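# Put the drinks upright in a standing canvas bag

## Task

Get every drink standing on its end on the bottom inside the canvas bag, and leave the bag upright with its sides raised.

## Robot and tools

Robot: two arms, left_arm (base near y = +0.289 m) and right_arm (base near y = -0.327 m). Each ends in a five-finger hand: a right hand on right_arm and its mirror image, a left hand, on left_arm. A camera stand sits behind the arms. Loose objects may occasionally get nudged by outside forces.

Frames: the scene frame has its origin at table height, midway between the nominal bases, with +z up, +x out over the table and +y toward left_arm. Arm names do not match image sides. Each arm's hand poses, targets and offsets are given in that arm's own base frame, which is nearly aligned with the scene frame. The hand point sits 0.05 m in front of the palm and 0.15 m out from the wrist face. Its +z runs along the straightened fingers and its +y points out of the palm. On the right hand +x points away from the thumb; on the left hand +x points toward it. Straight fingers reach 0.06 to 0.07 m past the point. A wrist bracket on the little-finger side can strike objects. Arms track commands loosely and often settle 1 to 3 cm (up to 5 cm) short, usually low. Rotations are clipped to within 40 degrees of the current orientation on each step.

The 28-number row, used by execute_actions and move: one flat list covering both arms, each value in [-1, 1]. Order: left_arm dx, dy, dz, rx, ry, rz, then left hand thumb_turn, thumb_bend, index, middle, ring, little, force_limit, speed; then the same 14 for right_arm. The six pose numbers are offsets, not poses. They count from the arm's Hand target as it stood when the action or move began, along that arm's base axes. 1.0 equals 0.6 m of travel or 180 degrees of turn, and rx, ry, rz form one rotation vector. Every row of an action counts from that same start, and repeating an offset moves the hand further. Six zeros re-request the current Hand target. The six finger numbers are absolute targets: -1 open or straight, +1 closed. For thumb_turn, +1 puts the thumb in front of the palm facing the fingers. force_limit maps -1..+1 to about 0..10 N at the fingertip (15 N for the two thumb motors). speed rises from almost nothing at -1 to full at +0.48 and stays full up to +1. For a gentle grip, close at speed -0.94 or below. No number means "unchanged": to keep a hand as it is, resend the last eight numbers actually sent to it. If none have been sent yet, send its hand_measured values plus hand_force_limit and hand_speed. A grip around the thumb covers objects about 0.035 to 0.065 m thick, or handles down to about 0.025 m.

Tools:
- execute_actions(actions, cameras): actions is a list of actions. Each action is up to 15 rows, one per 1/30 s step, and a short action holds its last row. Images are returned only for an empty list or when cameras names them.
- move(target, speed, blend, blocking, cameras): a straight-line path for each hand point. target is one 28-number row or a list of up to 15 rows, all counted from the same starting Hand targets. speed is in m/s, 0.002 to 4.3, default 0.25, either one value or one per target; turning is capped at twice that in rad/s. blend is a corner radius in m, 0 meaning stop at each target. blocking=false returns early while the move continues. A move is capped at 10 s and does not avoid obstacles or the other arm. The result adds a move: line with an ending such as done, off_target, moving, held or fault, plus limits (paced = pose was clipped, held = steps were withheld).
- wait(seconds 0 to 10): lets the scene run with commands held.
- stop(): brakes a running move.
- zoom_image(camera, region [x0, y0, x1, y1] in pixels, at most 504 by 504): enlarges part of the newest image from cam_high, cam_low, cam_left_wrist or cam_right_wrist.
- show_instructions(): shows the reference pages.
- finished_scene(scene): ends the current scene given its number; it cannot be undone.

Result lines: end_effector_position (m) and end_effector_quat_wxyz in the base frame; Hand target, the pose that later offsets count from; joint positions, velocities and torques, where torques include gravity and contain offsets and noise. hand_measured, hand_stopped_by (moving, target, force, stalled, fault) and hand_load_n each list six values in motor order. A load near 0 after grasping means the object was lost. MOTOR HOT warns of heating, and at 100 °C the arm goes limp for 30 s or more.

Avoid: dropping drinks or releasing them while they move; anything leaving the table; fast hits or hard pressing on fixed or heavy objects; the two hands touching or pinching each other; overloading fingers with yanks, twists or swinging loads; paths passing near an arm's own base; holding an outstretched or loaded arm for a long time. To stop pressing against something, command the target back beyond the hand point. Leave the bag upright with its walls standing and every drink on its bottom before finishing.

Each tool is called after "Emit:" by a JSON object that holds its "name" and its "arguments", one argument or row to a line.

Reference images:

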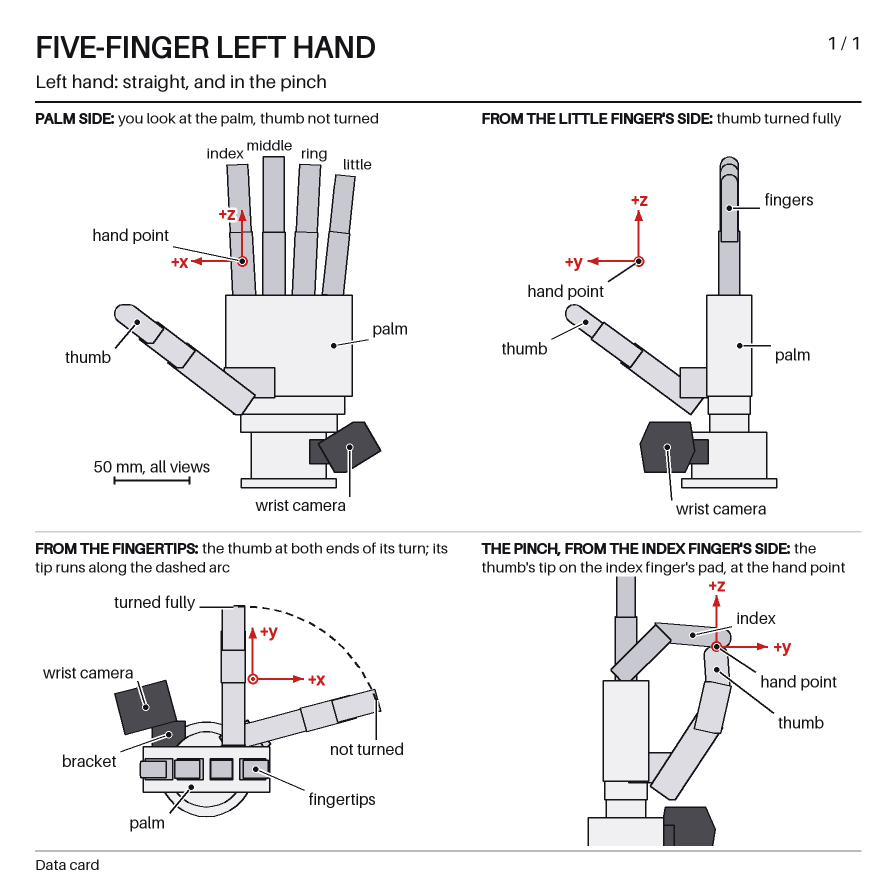

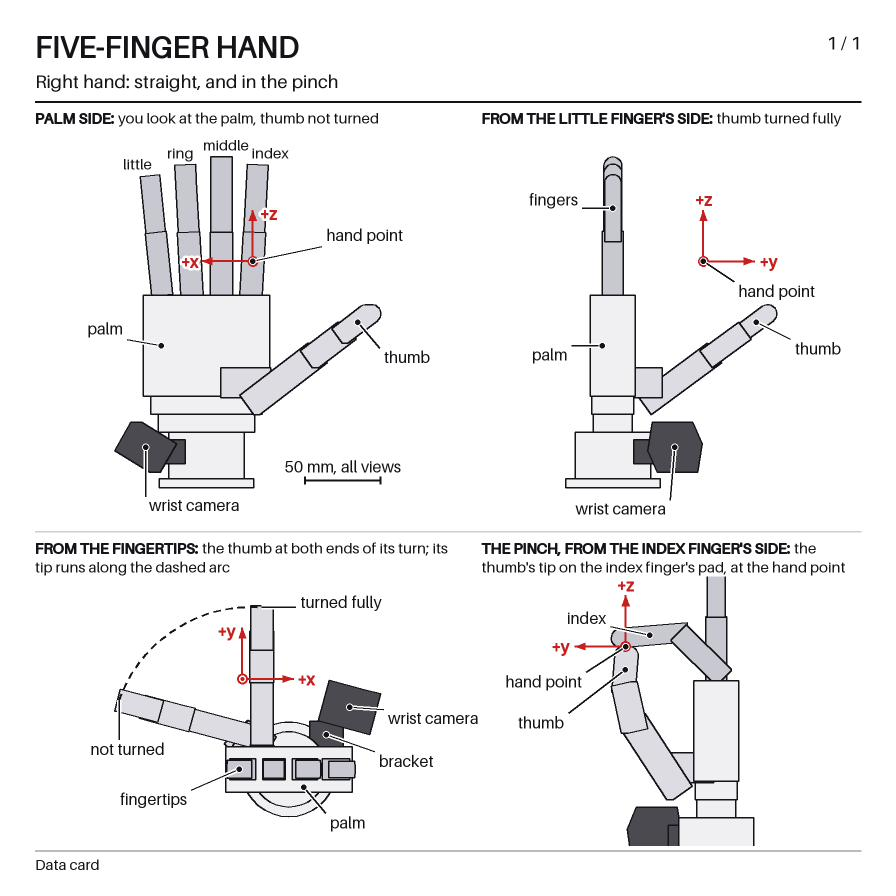

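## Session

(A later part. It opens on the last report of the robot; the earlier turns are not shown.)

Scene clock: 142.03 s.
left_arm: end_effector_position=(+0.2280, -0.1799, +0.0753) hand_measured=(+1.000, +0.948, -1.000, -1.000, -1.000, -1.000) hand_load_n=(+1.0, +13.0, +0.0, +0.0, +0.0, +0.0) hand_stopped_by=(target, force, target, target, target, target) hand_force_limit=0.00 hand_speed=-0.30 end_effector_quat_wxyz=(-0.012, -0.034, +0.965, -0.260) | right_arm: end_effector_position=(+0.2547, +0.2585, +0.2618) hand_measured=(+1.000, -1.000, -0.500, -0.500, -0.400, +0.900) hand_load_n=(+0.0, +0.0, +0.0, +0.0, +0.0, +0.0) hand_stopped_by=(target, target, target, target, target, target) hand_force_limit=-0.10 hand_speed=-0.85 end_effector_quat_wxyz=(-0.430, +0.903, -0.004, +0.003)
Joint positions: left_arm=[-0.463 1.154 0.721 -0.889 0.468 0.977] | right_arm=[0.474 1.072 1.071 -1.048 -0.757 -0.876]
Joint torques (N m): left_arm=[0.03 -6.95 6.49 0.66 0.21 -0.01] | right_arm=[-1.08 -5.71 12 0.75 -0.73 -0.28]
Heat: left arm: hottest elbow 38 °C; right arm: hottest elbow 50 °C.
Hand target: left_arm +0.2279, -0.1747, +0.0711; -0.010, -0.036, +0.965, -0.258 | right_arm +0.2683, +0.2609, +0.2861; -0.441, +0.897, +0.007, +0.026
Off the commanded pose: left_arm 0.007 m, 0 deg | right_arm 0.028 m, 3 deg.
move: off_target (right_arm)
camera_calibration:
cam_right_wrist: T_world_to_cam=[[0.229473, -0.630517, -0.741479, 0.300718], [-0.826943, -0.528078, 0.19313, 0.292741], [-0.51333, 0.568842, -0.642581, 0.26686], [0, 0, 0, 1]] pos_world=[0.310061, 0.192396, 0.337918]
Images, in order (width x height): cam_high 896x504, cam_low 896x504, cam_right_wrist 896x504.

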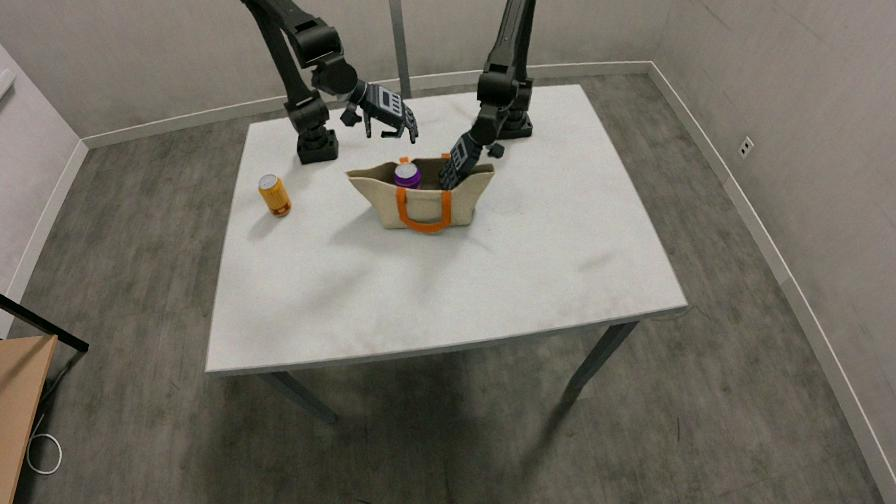

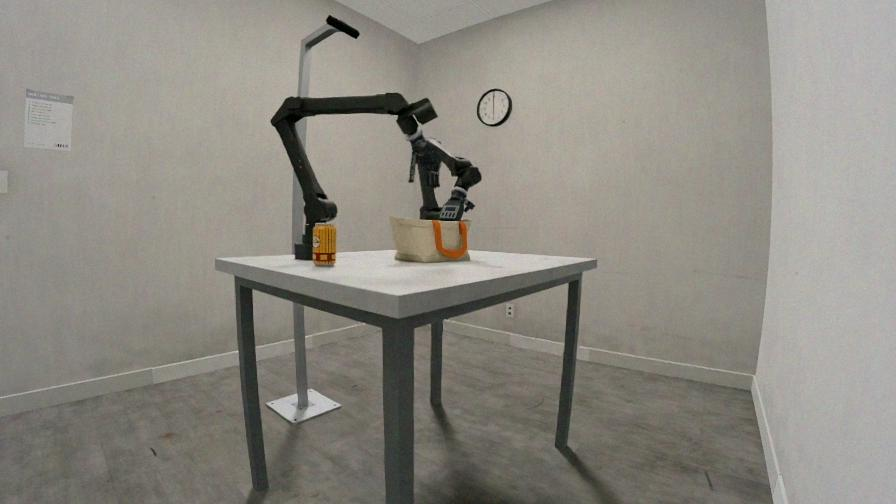

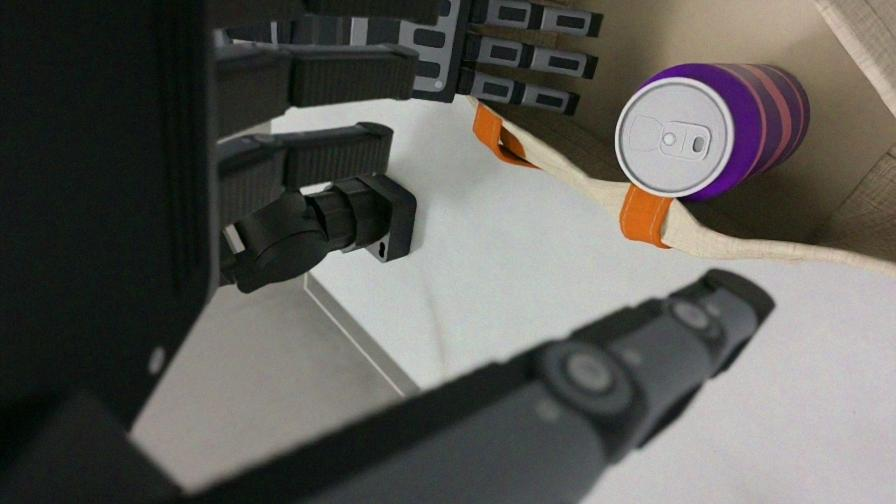

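Emit:
{"name": "move", "arguments": {
  "target": [
    [0.007,0.11,0.0167,0,0,0,1,1,-1,-1,-1,-1,0,-0.3,0,0,0,0,0,0,1,-1,-0.5,-0.5,-0.4,0.9,-0.1,-0.85]
  ],
  "cameras": ["cam_high","cam_low","cam_left_wrist"],
  "speed": 0.06
}}

Emit:
{"name": "zoom_image", "arguments": {
  "camera": "cam_high",
  "region": [340, 100, 520, 240]
}}

Scene clock: 145.30 s.
left_arm: end_effector_position=(+0.2345, -0.1187, +0.0844) hand_measured=(+1.000, +0.948, -1.000, -1.000, -1.000, -1.000) hand_load_n=(+1.5, +13.0, +0.0, +0.0, +0.0, +0.0) hand_stopped_by=(target, force, target, target, target, target) hand_force_limit=0.00 hand_speed=-0.30 end_effector_quat_wxyz=(-0.006, -0.033, +0.963, -0.268) | right_arm: end_effector_position=(+0.2547, +0.2584, +0.2618) hand_measured=(+1.000, -1.000, -0.500, -0.500, -0.400, +0.900) hand_load_n=(+0.0, +0.0, +0.0, +0.0, +0.0, +0.0) hand_stopped_by=(target, target, target, target, target, target) hand_force_limit=-0.10 hand_speed=-0.85 end_effector_quat_wxyz=(-0.430, +0.903, -0.004, +0.003)
Joint positions: left_arm=[-0.247 1.105 0.714 -1.028 0.523 1.214] | right_arm=[0.474 1.072 1.071 -1.048 -0.757 -0.876]
Joint torques (N m): left_arm=[0.73 -5.89 7.01 -0.32 -0.22 0.1] | right_arm=[-1.03 -5.66 11.96 0.73 -0.73 -0.27]
Heat: left arm: hottest elbow 38 °C; right arm: hottest elbow 52 °C.
Hand target: left_arm +0.2321, -0.1087, +0.0811; -0.010, -0.037, +0.965, -0.259 | right_arm +0.2683, +0.2609, +0.2861; -0.440, +0.897, +0.007, +0.026
Off the commanded pose: left_arm 0.011 m, 1 deg | right_arm 0.028 m, 3 deg.
move: off_target (left_arm, right_arm)
camera_calibration:
cam_left_wrist: T_world_to_cam=[[-0.204365, -0.826509, 0.524516, -0.0977284], [-0.886351, 0.383659, 0.259207, 0.241758], [-0.415473, -0.411932, -0.810984, 0.2275], [0, 0, 0, 1]] pos_world=[0.28883, -0.0798114, 0.173093]
Images, in order (width x height): cam_high 896x504, cam_low 896x504, cam_left_wrist 896x504.

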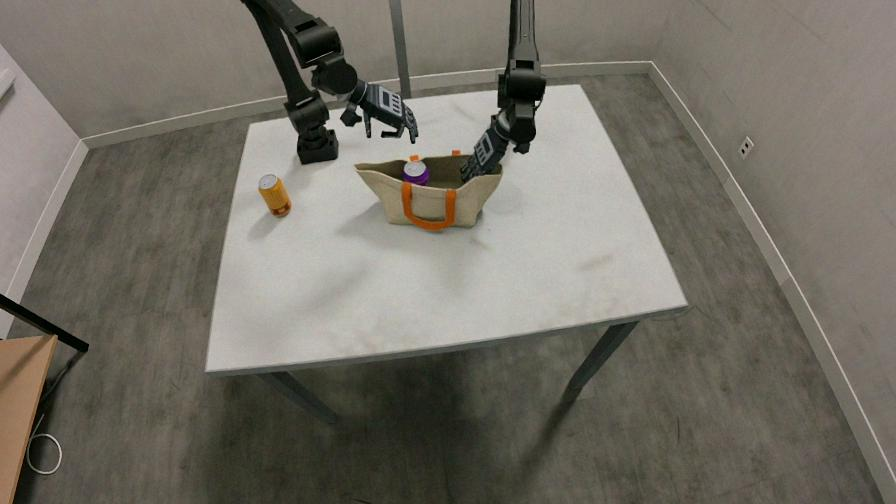

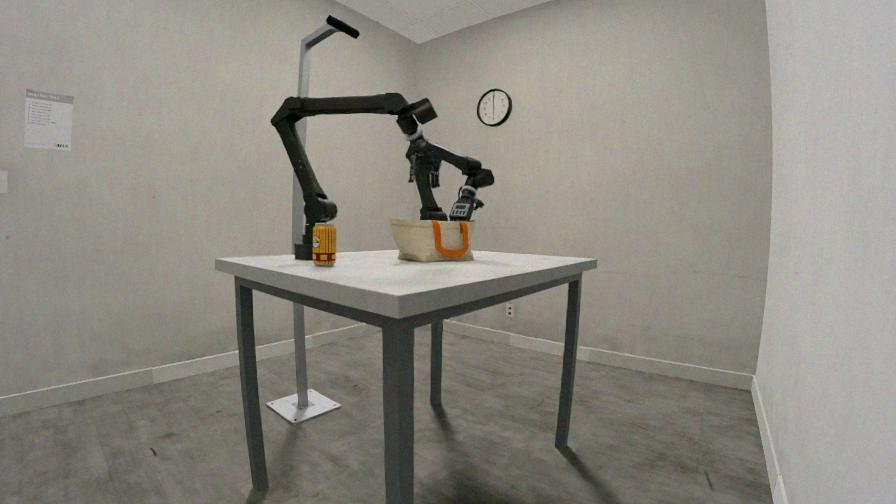

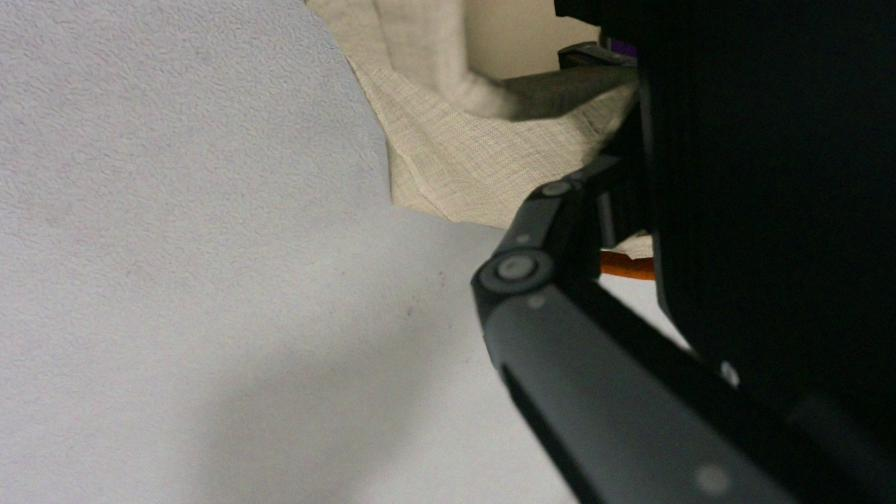

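Scaled by 2.800 from the camera's 896x504 image, which has a finer 1280x720 frame.

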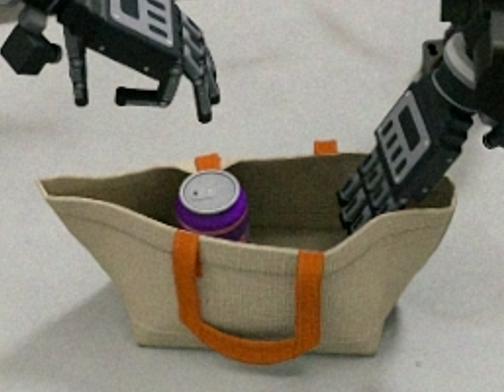

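Emit:
{"name": "move", "arguments": {
  "target": [
    [0,0.03,0.2,0,0,0,1,1,-1,-1,-1,-1,0,-0.3,0,0,0,0,0,0,1,-1,-0.5,-0.5,-0.4,0.9,-0.1,-0.85]
  ],
  "cameras": ["cam_high","cam_low","cam_right_wrist","cam_left_wrist"],
  "speed": 0.08
}}

Emit:
{"name": "zoom_image", "arguments": {
  "camera": "cam_high",
  "region": [340, 100, 520, 240]
}}

Scene clock: 148.17 s.
left_arm: end_effector_position=(+0.2191, -0.0919, +0.1839) hand_measured=(+1.000, +0.948, -1.000, -1.000, -1.000, -1.000) hand_load_n=(+1.0, +13.0, +0.0, +0.0, +0.0, +0.0) hand_stopped_by=(target, force, target, target, target, target) hand_force_limit=0.00 hand_speed=-0.30 end_effector_quat_wxyz=(-0.031, -0.040, +0.966, -0.253) | right_arm: end_effector_position=(+0.2547, +0.2584, +0.2618) hand_measured=(+1.000, -1.000, -0.500, -0.500, -0.400, +0.900) hand_load_n=(+0.0, +0.0, +0.0, +0.0, +0.0, +0.0) hand_stopped_by=(target, target, target, target, target, target) hand_force_limit=-0.10 hand_speed=-0.85 end_effector_quat_wxyz=(-0.430, +0.903, -0.004, +0.003)
Joint positions: left_arm=[-0.174 1.024 0.93 -1.424 0.513 1.3] | right_arm=[0.474 1.072 1.071 -1.048 -0.757 -0.876]
Joint torques (N m): left_arm=[0.09 -5.48 11.11 -0.21 0.4 0] | right_arm=[-1.08 -5.71 11.97 0.77 -0.73 -0.27]
Heat: left arm: hottest elbow 38 °C; right arm: hottest elbow 53 °C.
Hand target: left_arm +0.2322, -0.0908, +0.2012; -0.010, -0.036, +0.965, -0.259 | right_arm +0.2683, +0.2609, +0.2861; -0.440, +0.897, +0.007, +0.026
Off the commanded pose: left_arm 0.022 m, 3 deg | right_arm 0.028 m, 3 deg.
move: off_target (left_arm, right_arm)
camera_calibration:
cam_left_wrist: T_world_to_cam=[[-0.178415, -0.840929, 0.510888, -0.135317], [-0.870956, 0.376557, 0.315658, 0.177465], [-0.457824, -0.388643, -0.799596, 0.322106], [0, 0, 0, 1]] pos_world=[0.277889, -0.0554333, 0.270668]
cam_right_wrist: T_world_to_cam=[[0.230013, -0.630575, -0.741262, 0.300488], [-0.826735, -0.528449, 0.193004, 0.29279], [-0.513422, 0.568434, -0.642869, 0.267065], [0, 0, 0, 1]] pos_world=[0.310061, 0.192397, 0.337918]

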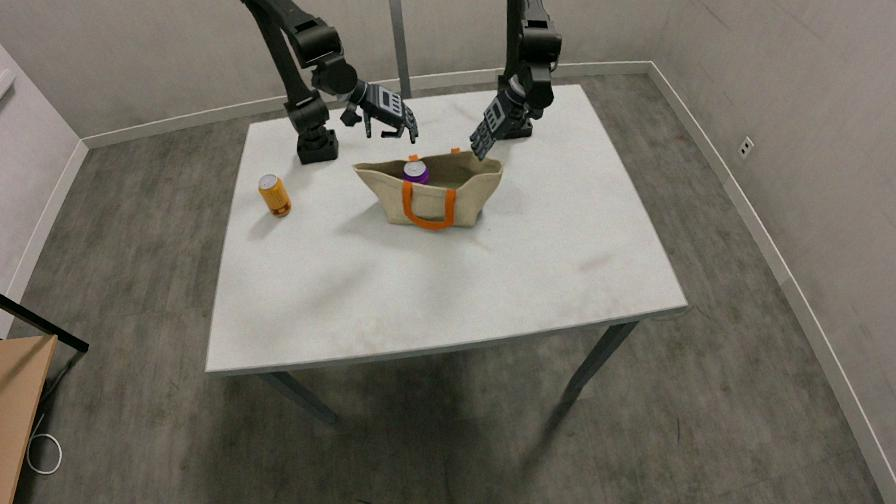

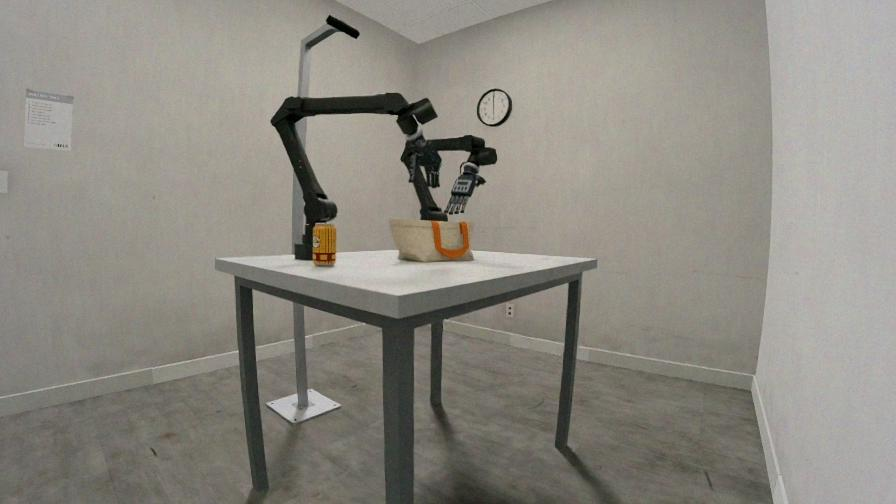

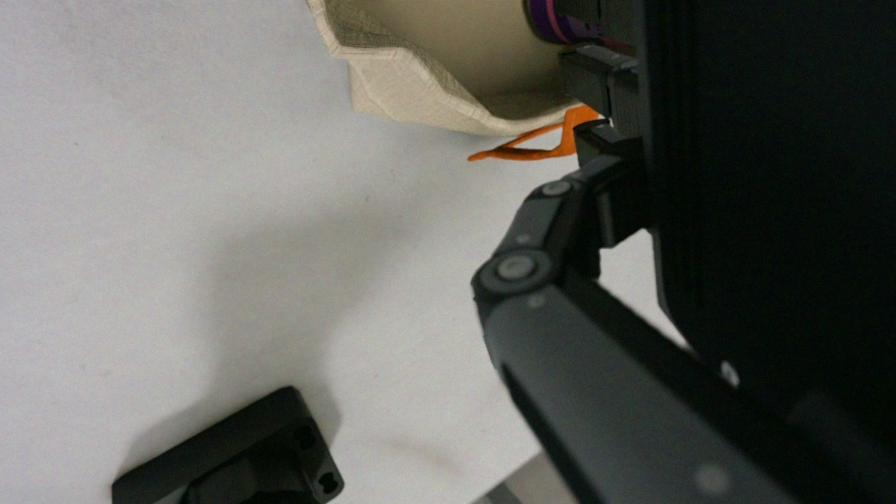

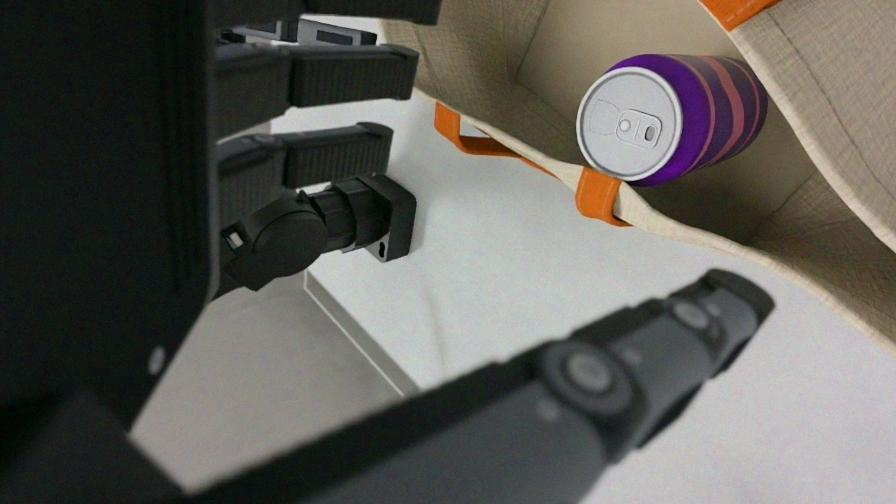

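Scaled by 2.800 from the camera's 896x504 image, which has a finer 1280x720 frame.

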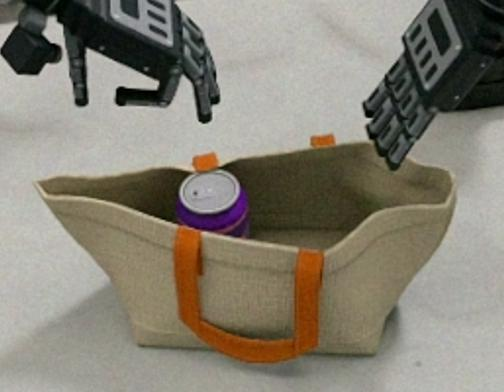

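Emit:
{"name": "move", "arguments": {
  "target": [
    [0,0.1,0.2,0,0,0,1,1,-1,-1,-1,-1,0,-0.3,0.07,-0.3,0,0,0,0,1,-1,-0.45,-0.45,-0.4,0.9,-0.1,-0.85],
    [0,0.25,0.2,0,0,0,1,1,-1,-1,-1,-1,0,-0.3,-0.0772,-0.5848,-0.1,-0.0095,0.0189,-0.108,1,-1,-0.45,-0.45,-0.4,0.9,-0.1,-0.85]
  ],
  "cameras": ["cam_high","cam_low","cam_right_wrist"],
  "speed": 0.2,
  "blend": [0.05,0]
}}

Scene clock: 153.23 s.
left_arm: end_effector_position=(+0.2290, +0.0535, +0.3038) hand_measured=(+1.000, +0.948, -1.000, -1.000, -1.000, -1.000) hand_load_n=(+1.5, +12.5, +0.0, +0.0, +0.0, +0.0) hand_stopped_by=(target, force, target, target, target, target) hand_force_limit=0.00 hand_speed=-0.30 end_effector_quat_wxyz=(+0.123, -0.086, +0.973, -0.175) | right_arm: end_effector_position=(+0.2271, -0.0886, +0.2263) hand_measured=(+1.000, -1.000, -0.450, -0.450, -0.400, +0.900) hand_load_n=(+0.0, +0.0, +0.0, +0.0, +0.0, +0.0) hand_stopped_by=(target, target, target, target, target, target) hand_force_limit=-0.10 hand_speed=-0.85 end_effector_quat_wxyz=(-0.344, +0.908, -0.202, +0.127)
Joint positions: left_arm=[0.303 0.914 1.204 -1.684 0.395 1.663] | right_arm=[-0.712 1.047 1.028 -1.68 -0.741 -1.895]
Joint torques (N m): left_arm=[-0.09 -3.78 10.76 -0.02 0.09 -0.02] | right_arm=[-1.2 -4.78 6.71 -0.31 -0.44 -0.28]
Heat: left arm: hottest elbow 39 °C; right arm: hottest elbow 53 °C.
Hand target: left_arm +0.2321, +0.0593, +0.3212; -0.010, -0.036, +0.965, -0.259 | right_arm +0.2219, -0.0899, +0.2260; -0.417, +0.892, -0.157, +0.073
Off the commanded pose: left_arm 0.019 m, 19 deg | right_arm 0.005 m, 12 deg.
joint sent to its limit (left arm) — joint 4 (wrist pitch), lower limit. The joint targets are off in orientation, not in position.
joint sent to its limit (right arm) — joint 4 (wrist pitch), lower limit. The joint targets are off in orientation, not in position.
move: off_target (left_arm, right_arm)
camera_calibration:
cam_right_wrist: T_world_to_cam=[[-0.0716857, -0.781332, -0.619984, 0.0894961], [-0.979284, -0.0628841, 0.192479, 0.169503], [-0.189377, 0.620939, -0.760639, 0.385036], [0, 0, 0, 1]] pos_world=[0.245324, -0.158499, 0.315734]
Images, in order (width x height): cam_high 896x504, cam_low 896x504, cam_right_wrist 896x504.

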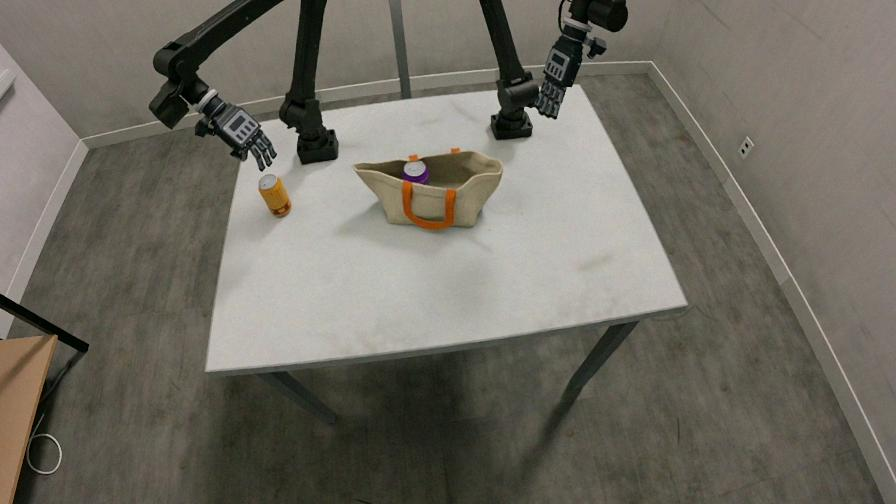

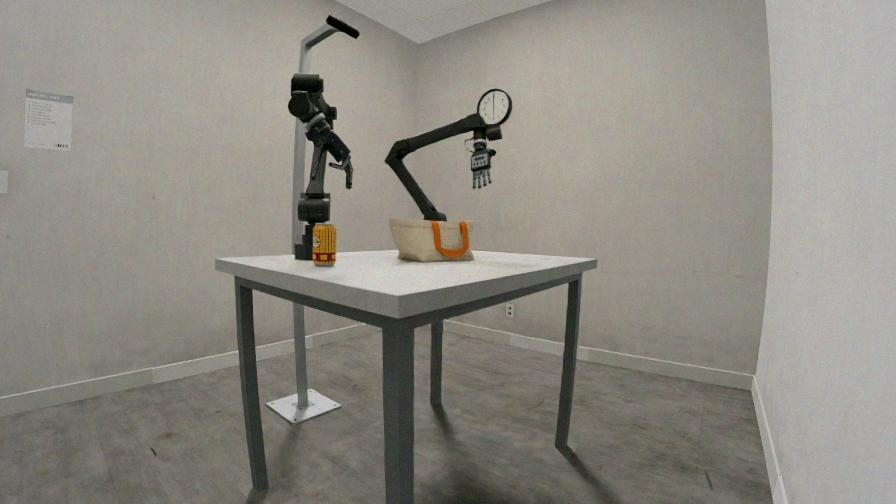

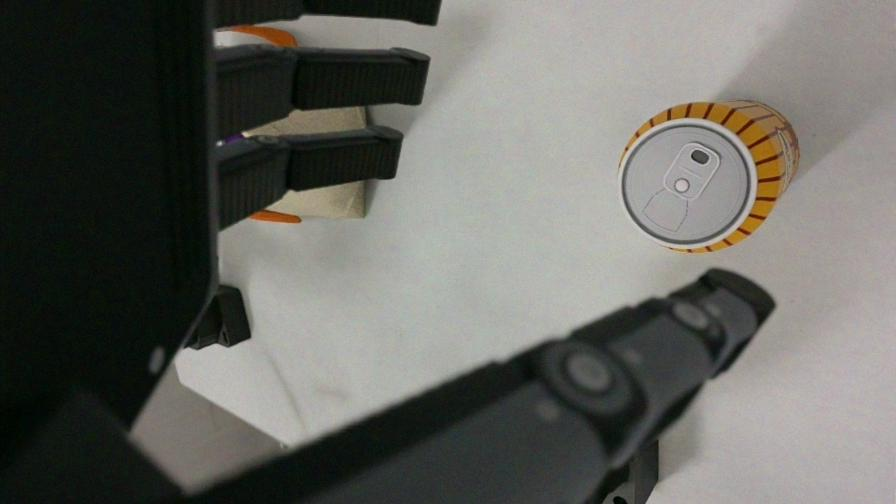

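Emit:
{"name": "move", "arguments": {
  "target": [
    [0,0,0,0,0,0,1,1,-1,-1,-1,-1,0,-0.3,-0.01,-0.025,-0.15,0,0,0,1,-1,-0.45,-0.45,-0.4,0.9,-0.1,-0.85]
  ],
  "cameras": ["cam_low","cam_right_wrist"],
  "speed": 0.12
}}

Emit:
{"name": "zoom_image", "arguments": {
  "camera": "cam_low",
  "region": [260, 120, 400, 290]
}}

Scene clock: 156.90 s.
left_arm: end_effector_position=(+0.2291, +0.0536, +0.3038) hand_measured=(+1.000, +0.948, -1.000, -1.000, -1.000, -1.000) hand_load_n=(+1.5, +13.0, +0.0, +0.0, +0.0, +0.0) hand_stopped_by=(target, force, target, target, target, target) hand_force_limit=0.00 hand_speed=-0.30 end_effector_quat_wxyz=(+0.123, -0.085, +0.973, -0.175) | right_arm: end_effector_position=(+0.2178, -0.1008, +0.1414) hand_measured=(+1.000, -1.000, -0.450, -0.450, -0.400, +0.900) hand_load_n=(+0.0, +0.0, +0.0, +0.0, -0.5, +0.0) hand_stopped_by=(target, target, target, target, target, target) hand_force_limit=-0.10 hand_speed=-0.85 end_effector_quat_wxyz=(-0.389, +0.899, -0.188, +0.065)
Joint positions: left_arm=[0.303 0.914 1.204 -1.684 0.395 1.664] | right_arm=[-0.77 1.239 0.907 -1.625 -0.732 -2.078]
Joint torques (N m): left_arm=[-0.09 -3.78 10.76 -0.01 0.09 -0.01] | right_arm=[-1.14 -5.13 5.85 -0.09 -0.39 -0.28]
Heat: left arm: hottest elbow 39 °C; right arm: hottest elbow 53 °C.
Hand target: left_arm +0.2321, +0.0593, +0.3212; -0.010, -0.036, +0.965, -0.259 | right_arm +0.2160, -0.1050, +0.1360; -0.416, +0.893, -0.157, +0.073
Off the commanded pose: left_arm 0.019 m, 19 deg | right_arm 0.007 m, 5 deg.
joint sent to its limit (left arm) — joint 4 (wrist pitch), lower limit. The joint targets are off in orientation, not in position.
joint sent to its limit (right arm) — joint 6 (wrist roll), lower limit. The joint targets are off in orientation, not in position.
move: off_target (left_arm, right_arm)
camera_calibration:
cam_right_wrist: T_world_to_cam=[[-0.0690126, -0.714142, -0.696591, 0.0436133], [-0.952069, -0.161429, 0.25982, 0.150636], [-0.297998, 0.681133, -0.668771, 0.343025], [0, 0, 0, 1]] pos_world=[0.248646, -0.178183, 0.220648]
Images, in order (width x height): cam_low 896x504, cam_right_wrist 896x504.

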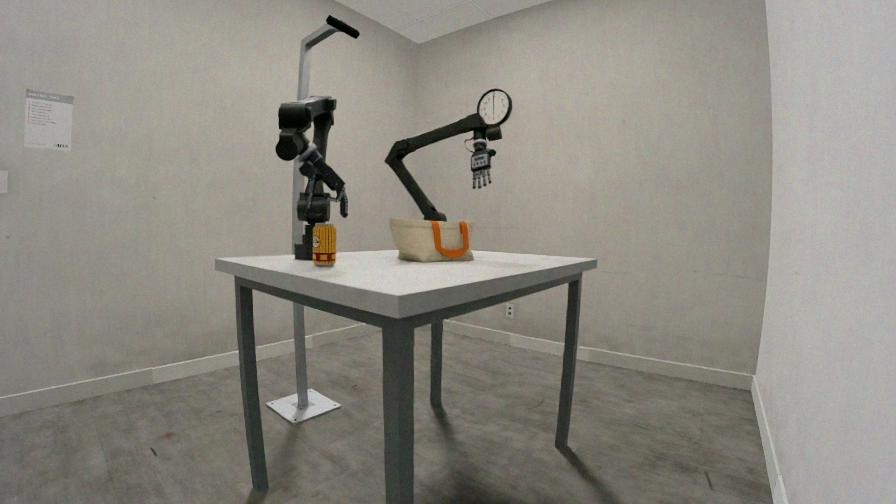

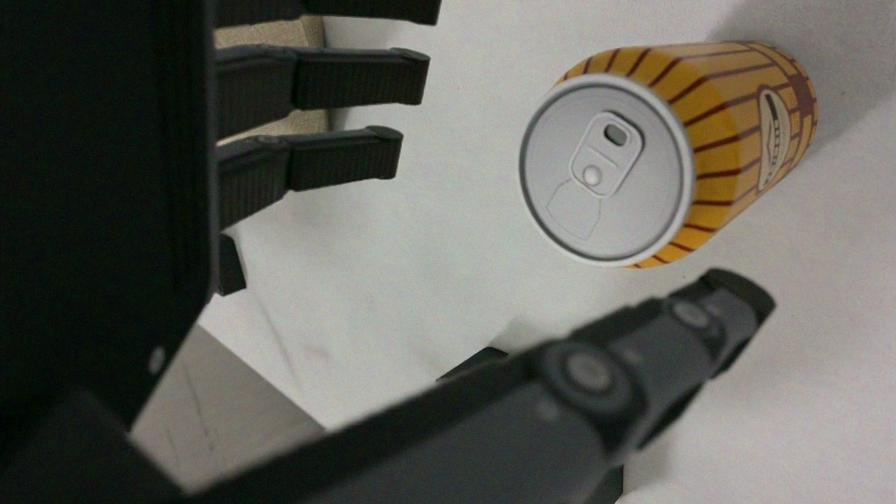

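Scaled by 2.965 from the camera's 896x504 image, which has a finer 1280x720 frame.

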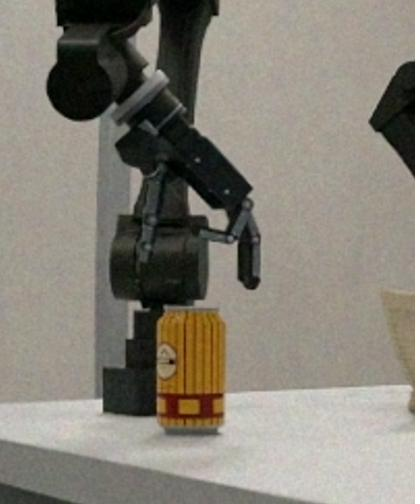

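Emit:
{"name": "move", "arguments": {
  "target": [
    [0,0,0,0,0,0,1,1,-1,-1,-1,-1,0,-0.3,0.003,-0.007,-0.05,0,0,0,1,-1,-0.45,-0.45,-0.4,0.9,-0.1,-0.85],
    [0,0,0,0,0,0,1,1,-1,-1,-1,-1,0,-0.3,0.003,-0.007,-0.12,0,0,0,1,-1,-0.45,-0.45,-0.4,0.9,-0.1,-0.85]
  ],
  "cameras": ["cam_low","cam_right_wrist"],
  "speed": 0.1,
  "blend": [0.01,0]
}}

Emit:
{"name": "zoom_image", "arguments": {
  "camera": "cam_low",
  "region": [260, 120, 400, 290]
}}

Scene clock: 159.07 s.
left_arm: end_effector_position=(+0.2291, +0.0536, +0.3038) hand_measured=(+1.000, +0.948, -1.000, -1.000, -1.000, -1.000) hand_load_n=(+1.5, +13.0, +0.0, +0.0, +0.0, +0.0) hand_stopped_by=(target, force, target, target, target, target) hand_force_limit=0.00 hand_speed=-0.30 end_effector_quat_wxyz=(+0.123, -0.085, +0.973, -0.175) | right_arm: end_effector_position=(+0.2206, -0.1060, +0.0696) hand_measured=(+1.000, -1.000, -0.450, -0.450, -0.400, +0.900) hand_load_n=(+0.0, +0.0, +0.0, +0.0, +0.0, +0.0) hand_stopped_by=(target, target, target, target, target, target) hand_force_limit=-0.10 hand_speed=-0.85 end_effector_quat_wxyz=(-0.387, +0.900, -0.189, +0.066)
Joint positions: left_arm=[0.303 0.914 1.204 -1.684 0.395 1.664] | right_arm=[-0.774 1.345 0.795 -1.405 -0.728 -2.078]
Joint torques (N m): left_arm=[-0.15 -3.78 10.74 -0.02 0.09 -0.01] | right_arm=[-1.32 -5.66 5.09 -0.06 -0.43 -0.28]
Heat: left arm: hottest elbow 40 °C; right arm: hottest elbow 52 °C.
Hand target: left_arm +0.2321, +0.0593, +0.3212; -0.010, -0.036, +0.965, -0.259 | right_arm +0.2178, -0.1090, +0.0639; -0.417, +0.893, -0.157, +0.073
Off the commanded pose: left_arm 0.019 m, 19 deg | right_arm 0.007 m, 5 deg.
joint sent to its limit (left arm) — joint 4 (wrist pitch), lower limit. The joint targets are off in orientation, not in position.
joint sent to its limit (right arm) — joint 6 (wrist roll), lower limit. The joint targets are off in orientation, not in position.
move: off_target (left_arm, right_arm)
camera_calibration:
cam_right_wrist: T_world_to_cam=[[-0.0716353, -0.716717, -0.693675, -0.00982122], [-0.952099, -0.158145, 0.261721, 0.171301], [-0.297281, 0.679196, -0.671057, 0.299224], [0, 0, 0, 1]] pos_world=[0.251346, -0.18318, 0.14915]
Images, in order (width x height): cam_low 896x504, cam_right_wrist 896x504.

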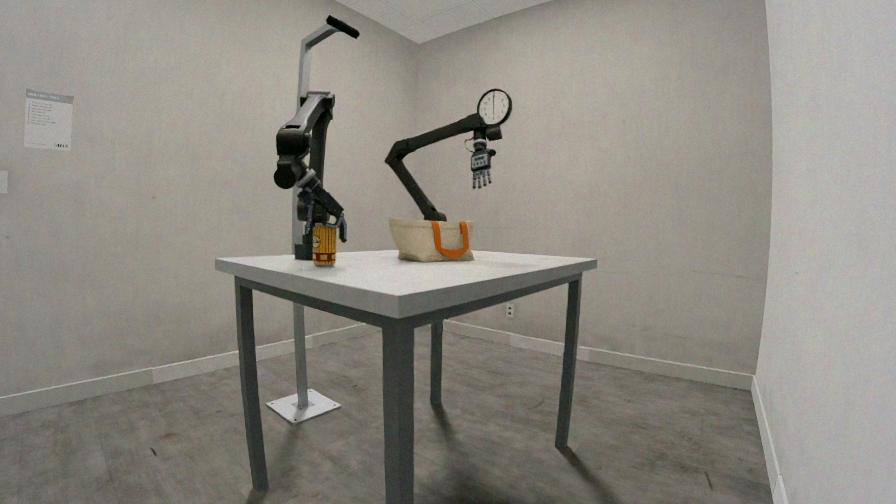

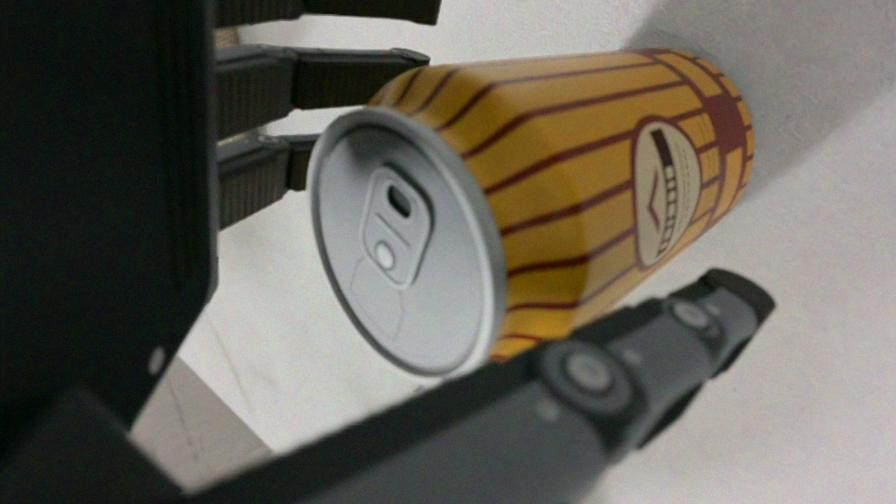

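Scaled by 2.965 from the camera's 896x504 image, which has a finer 1280x720 frame.

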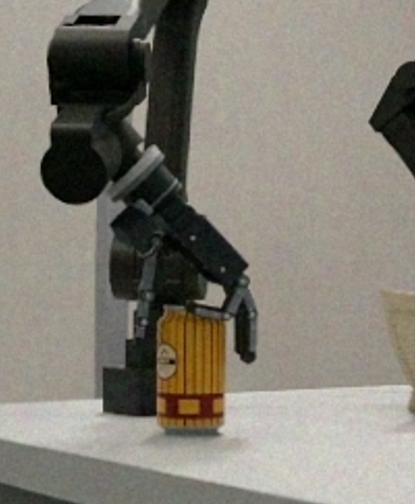

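Emit:
{"name": "move", "arguments": {
  "target": [
    [0,0,0,0,0,0,1,1,-1,-1,-1,-1,0,-0.3,0,0,0,0,0,0,1,0.3,0.3,0.3,-0.35,0.9,-0.1,-0.85]
  ],
  "cameras": ["cam_low","cam_right_wrist"],
  "speed": 0.08
}}

Scene clock: 160.30 s.
left_arm: end_effector_position=(+0.2291, +0.0536, +0.3038) hand_measured=(+1.000, +0.948, -1.000, -1.000, -1.000, -1.000) hand_load_n=(+1.0, +12.5, +0.0, +0.0, +0.0, +0.0) hand_stopped_by=(target, force, target, target, target, target) hand_force_limit=0.00 hand_speed=-0.30 end_effector_quat_wxyz=(+0.123, -0.085, +0.973, -0.175) | right_arm: end_effector_position=(+0.2207, -0.1062, +0.0694) hand_measured=(+1.000, -0.864, -0.176, -0.188, -0.350, +0.900) hand_load_n=(+0.5, +8.0, +6.5, +4.5, +0.0, +0.0) hand_stopped_by=(target, force, force, force, target, target) hand_force_limit=-0.10 hand_speed=-0.85 end_effector_quat_wxyz=(-0.387, +0.900, -0.189, +0.066)
Joint positions: left_arm=[0.303 0.914 1.204 -1.684 0.395 1.664] | right_arm=[-0.774 1.346 0.795 -1.405 -0.728 -2.079]
Joint torques (N m): left_arm=[-0.15 -3.78 10.74 -0.02 0.1 -0.01] | right_arm=[-1.26 -5.71 5.04 -0.09 -0.42 -0.26]
Heat: left arm: hottest elbow 40 °C; right arm: hottest elbow 52 °C.
Hand target: left_arm +0.2321, +0.0593, +0.3212; -0.010, -0.036, +0.965, -0.259 | right_arm +0.2178, -0.1091, +0.0639; -0.417, +0.892, -0.157, +0.073
Off the commanded pose: left_arm 0.019 m, 19 deg | right_arm 0.007 m, 5 deg.
joint sent to its limit (left arm) — joint 4 (wrist pitch), lower limit. The joint targets are off in orientation, not in position.
joint sent to its limit (right arm) — joint 6 (wrist roll), lower limit. The joint targets are off in orientation, not in position.
move: off_target (left_arm, right_arm)
camera_calibration:
cam_right_wrist: T_world_to_cam=[[-0.0711949, -0.716889, -0.693543, -0.0101165], [-0.952195, -0.158241, 0.261314, 0.171474], [-0.29708, 0.678992, -0.671352, 0.29921], [0, 0, 0, 1]] pos_world=[0.251446, -0.18328, 0.149051]
Images, in order (width x height): cam_low 896x504, cam_right_wrist 896x504.

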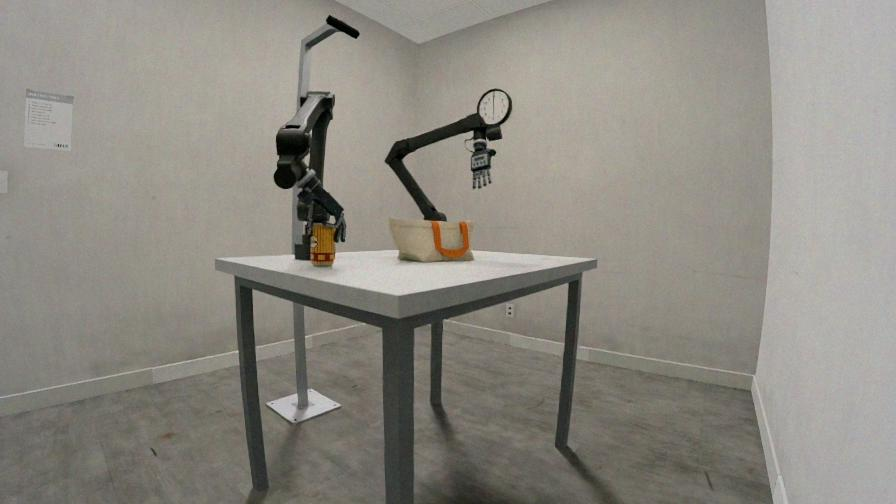

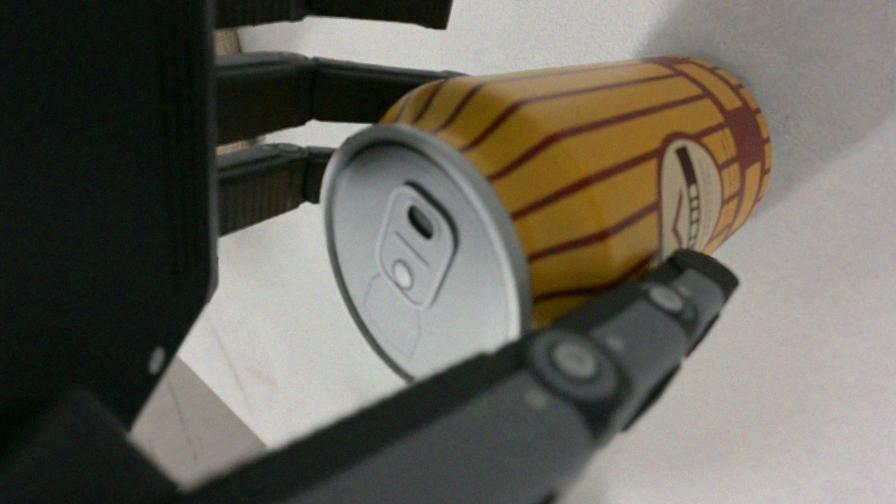

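Emit:
{"name": "move", "arguments": {
  "target": [
    [0,0,0,0,0,0,1,1,-1,-1,-1,-1,0,-0.3,0,0,0.15,0,0,0,1,0.3,0.3,0.3,-0.35,0.9,-0.1,-0.85]
  ],
  "cameras": ["cam_low","cam_right_wrist"],
  "speed": 0.08
}}

Scene clock: 162.77 s.
left_arm: end_effector_position=(+0.2291, +0.0536, +0.3038) hand_measured=(+1.000, +0.948, -1.000, -1.000, -1.000, -1.000) hand_load_n=(+1.5, +12.5, +0.0, +0.0, +0.0, +0.0) hand_stopped_by=(target, force, target, target, target, target) hand_force_limit=0.00 hand_speed=-0.30 end_effector_quat_wxyz=(+0.123, -0.085, +0.973, -0.175) | right_arm: end_effector_position=(+0.2073, -0.0945, +0.1326) hand_measured=(+1.000, -0.864, -0.176, -0.188, -0.350, +0.900) hand_load_n=(-0.5, +5.5, +5.0, +0.5, +0.0, +0.0) hand_stopped_by=(target, force, force, force, target, target) hand_force_limit=-0.10 hand_speed=-0.85 end_effector_quat_wxyz=(-0.400, +0.895, -0.194, +0.042)
Joint positions: left_arm=[0.303 0.914 1.204 -1.684 0.395 1.664] | right_arm=[-0.774 1.259 0.885 -1.644 -0.722 -2.09]
Joint torques (N m): left_arm=[-0.09 -3.78 10.73 -0.02 0.09 -0.01] | right_arm=[-1.03 -7.18 10.18 -1.4 -0.61 -0.15]
Heat: left arm: hottest elbow 40 °C; right arm: hottest elbow 52 °C.
Hand target: left_arm +0.2321, +0.0593, +0.3212; -0.010, -0.036, +0.965, -0.259 | right_arm +0.2179, -0.1092, +0.1539; -0.416, +0.893, -0.157, +0.073
Off the commanded pose: left_arm 0.019 m, 19 deg | right_arm 0.028 m, 6 deg.
joint sent to its limit (left arm) — joint 4 (wrist pitch), lower limit. The joint targets are off in orientation, not in position.
joint sent to its limit (right arm) — joint 6 (wrist roll), lower limit. The joint targets are off in orientation, not in position.
move: off_target (left_arm, right_arm)
camera_calibration:
cam_right_wrist: T_world_to_cam=[[-0.0928061, -0.69157, -0.716322, 0.0509766], [-0.939297, -0.177858, 0.293407, 0.135186], [-0.330316, 0.700069, -0.633083, 0.333547], [0, 0, 0, 1]] pos_world=[0.241886, -0.174208, 0.208014]
Images, in order (width x height): cam_low 896x504, cam_right_wrist 896x504.

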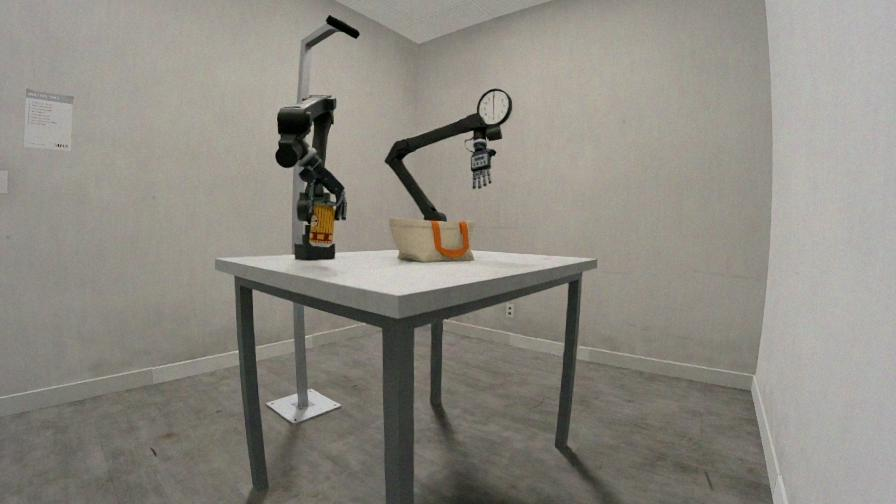

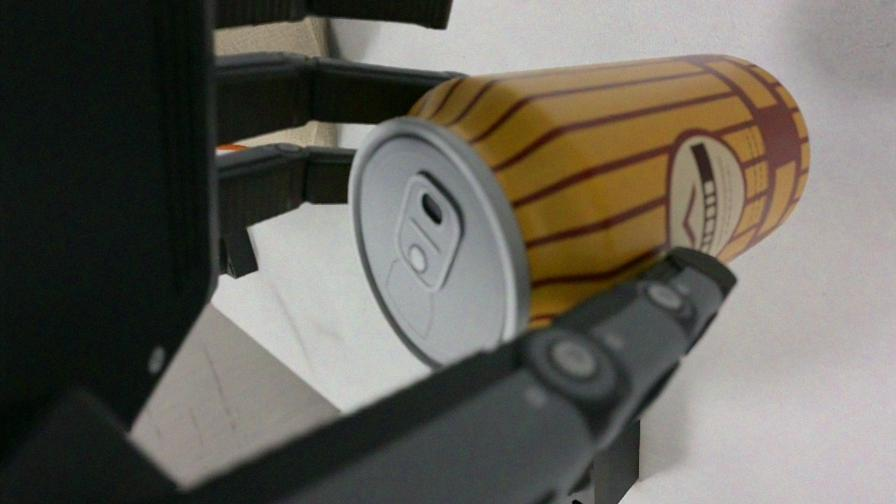

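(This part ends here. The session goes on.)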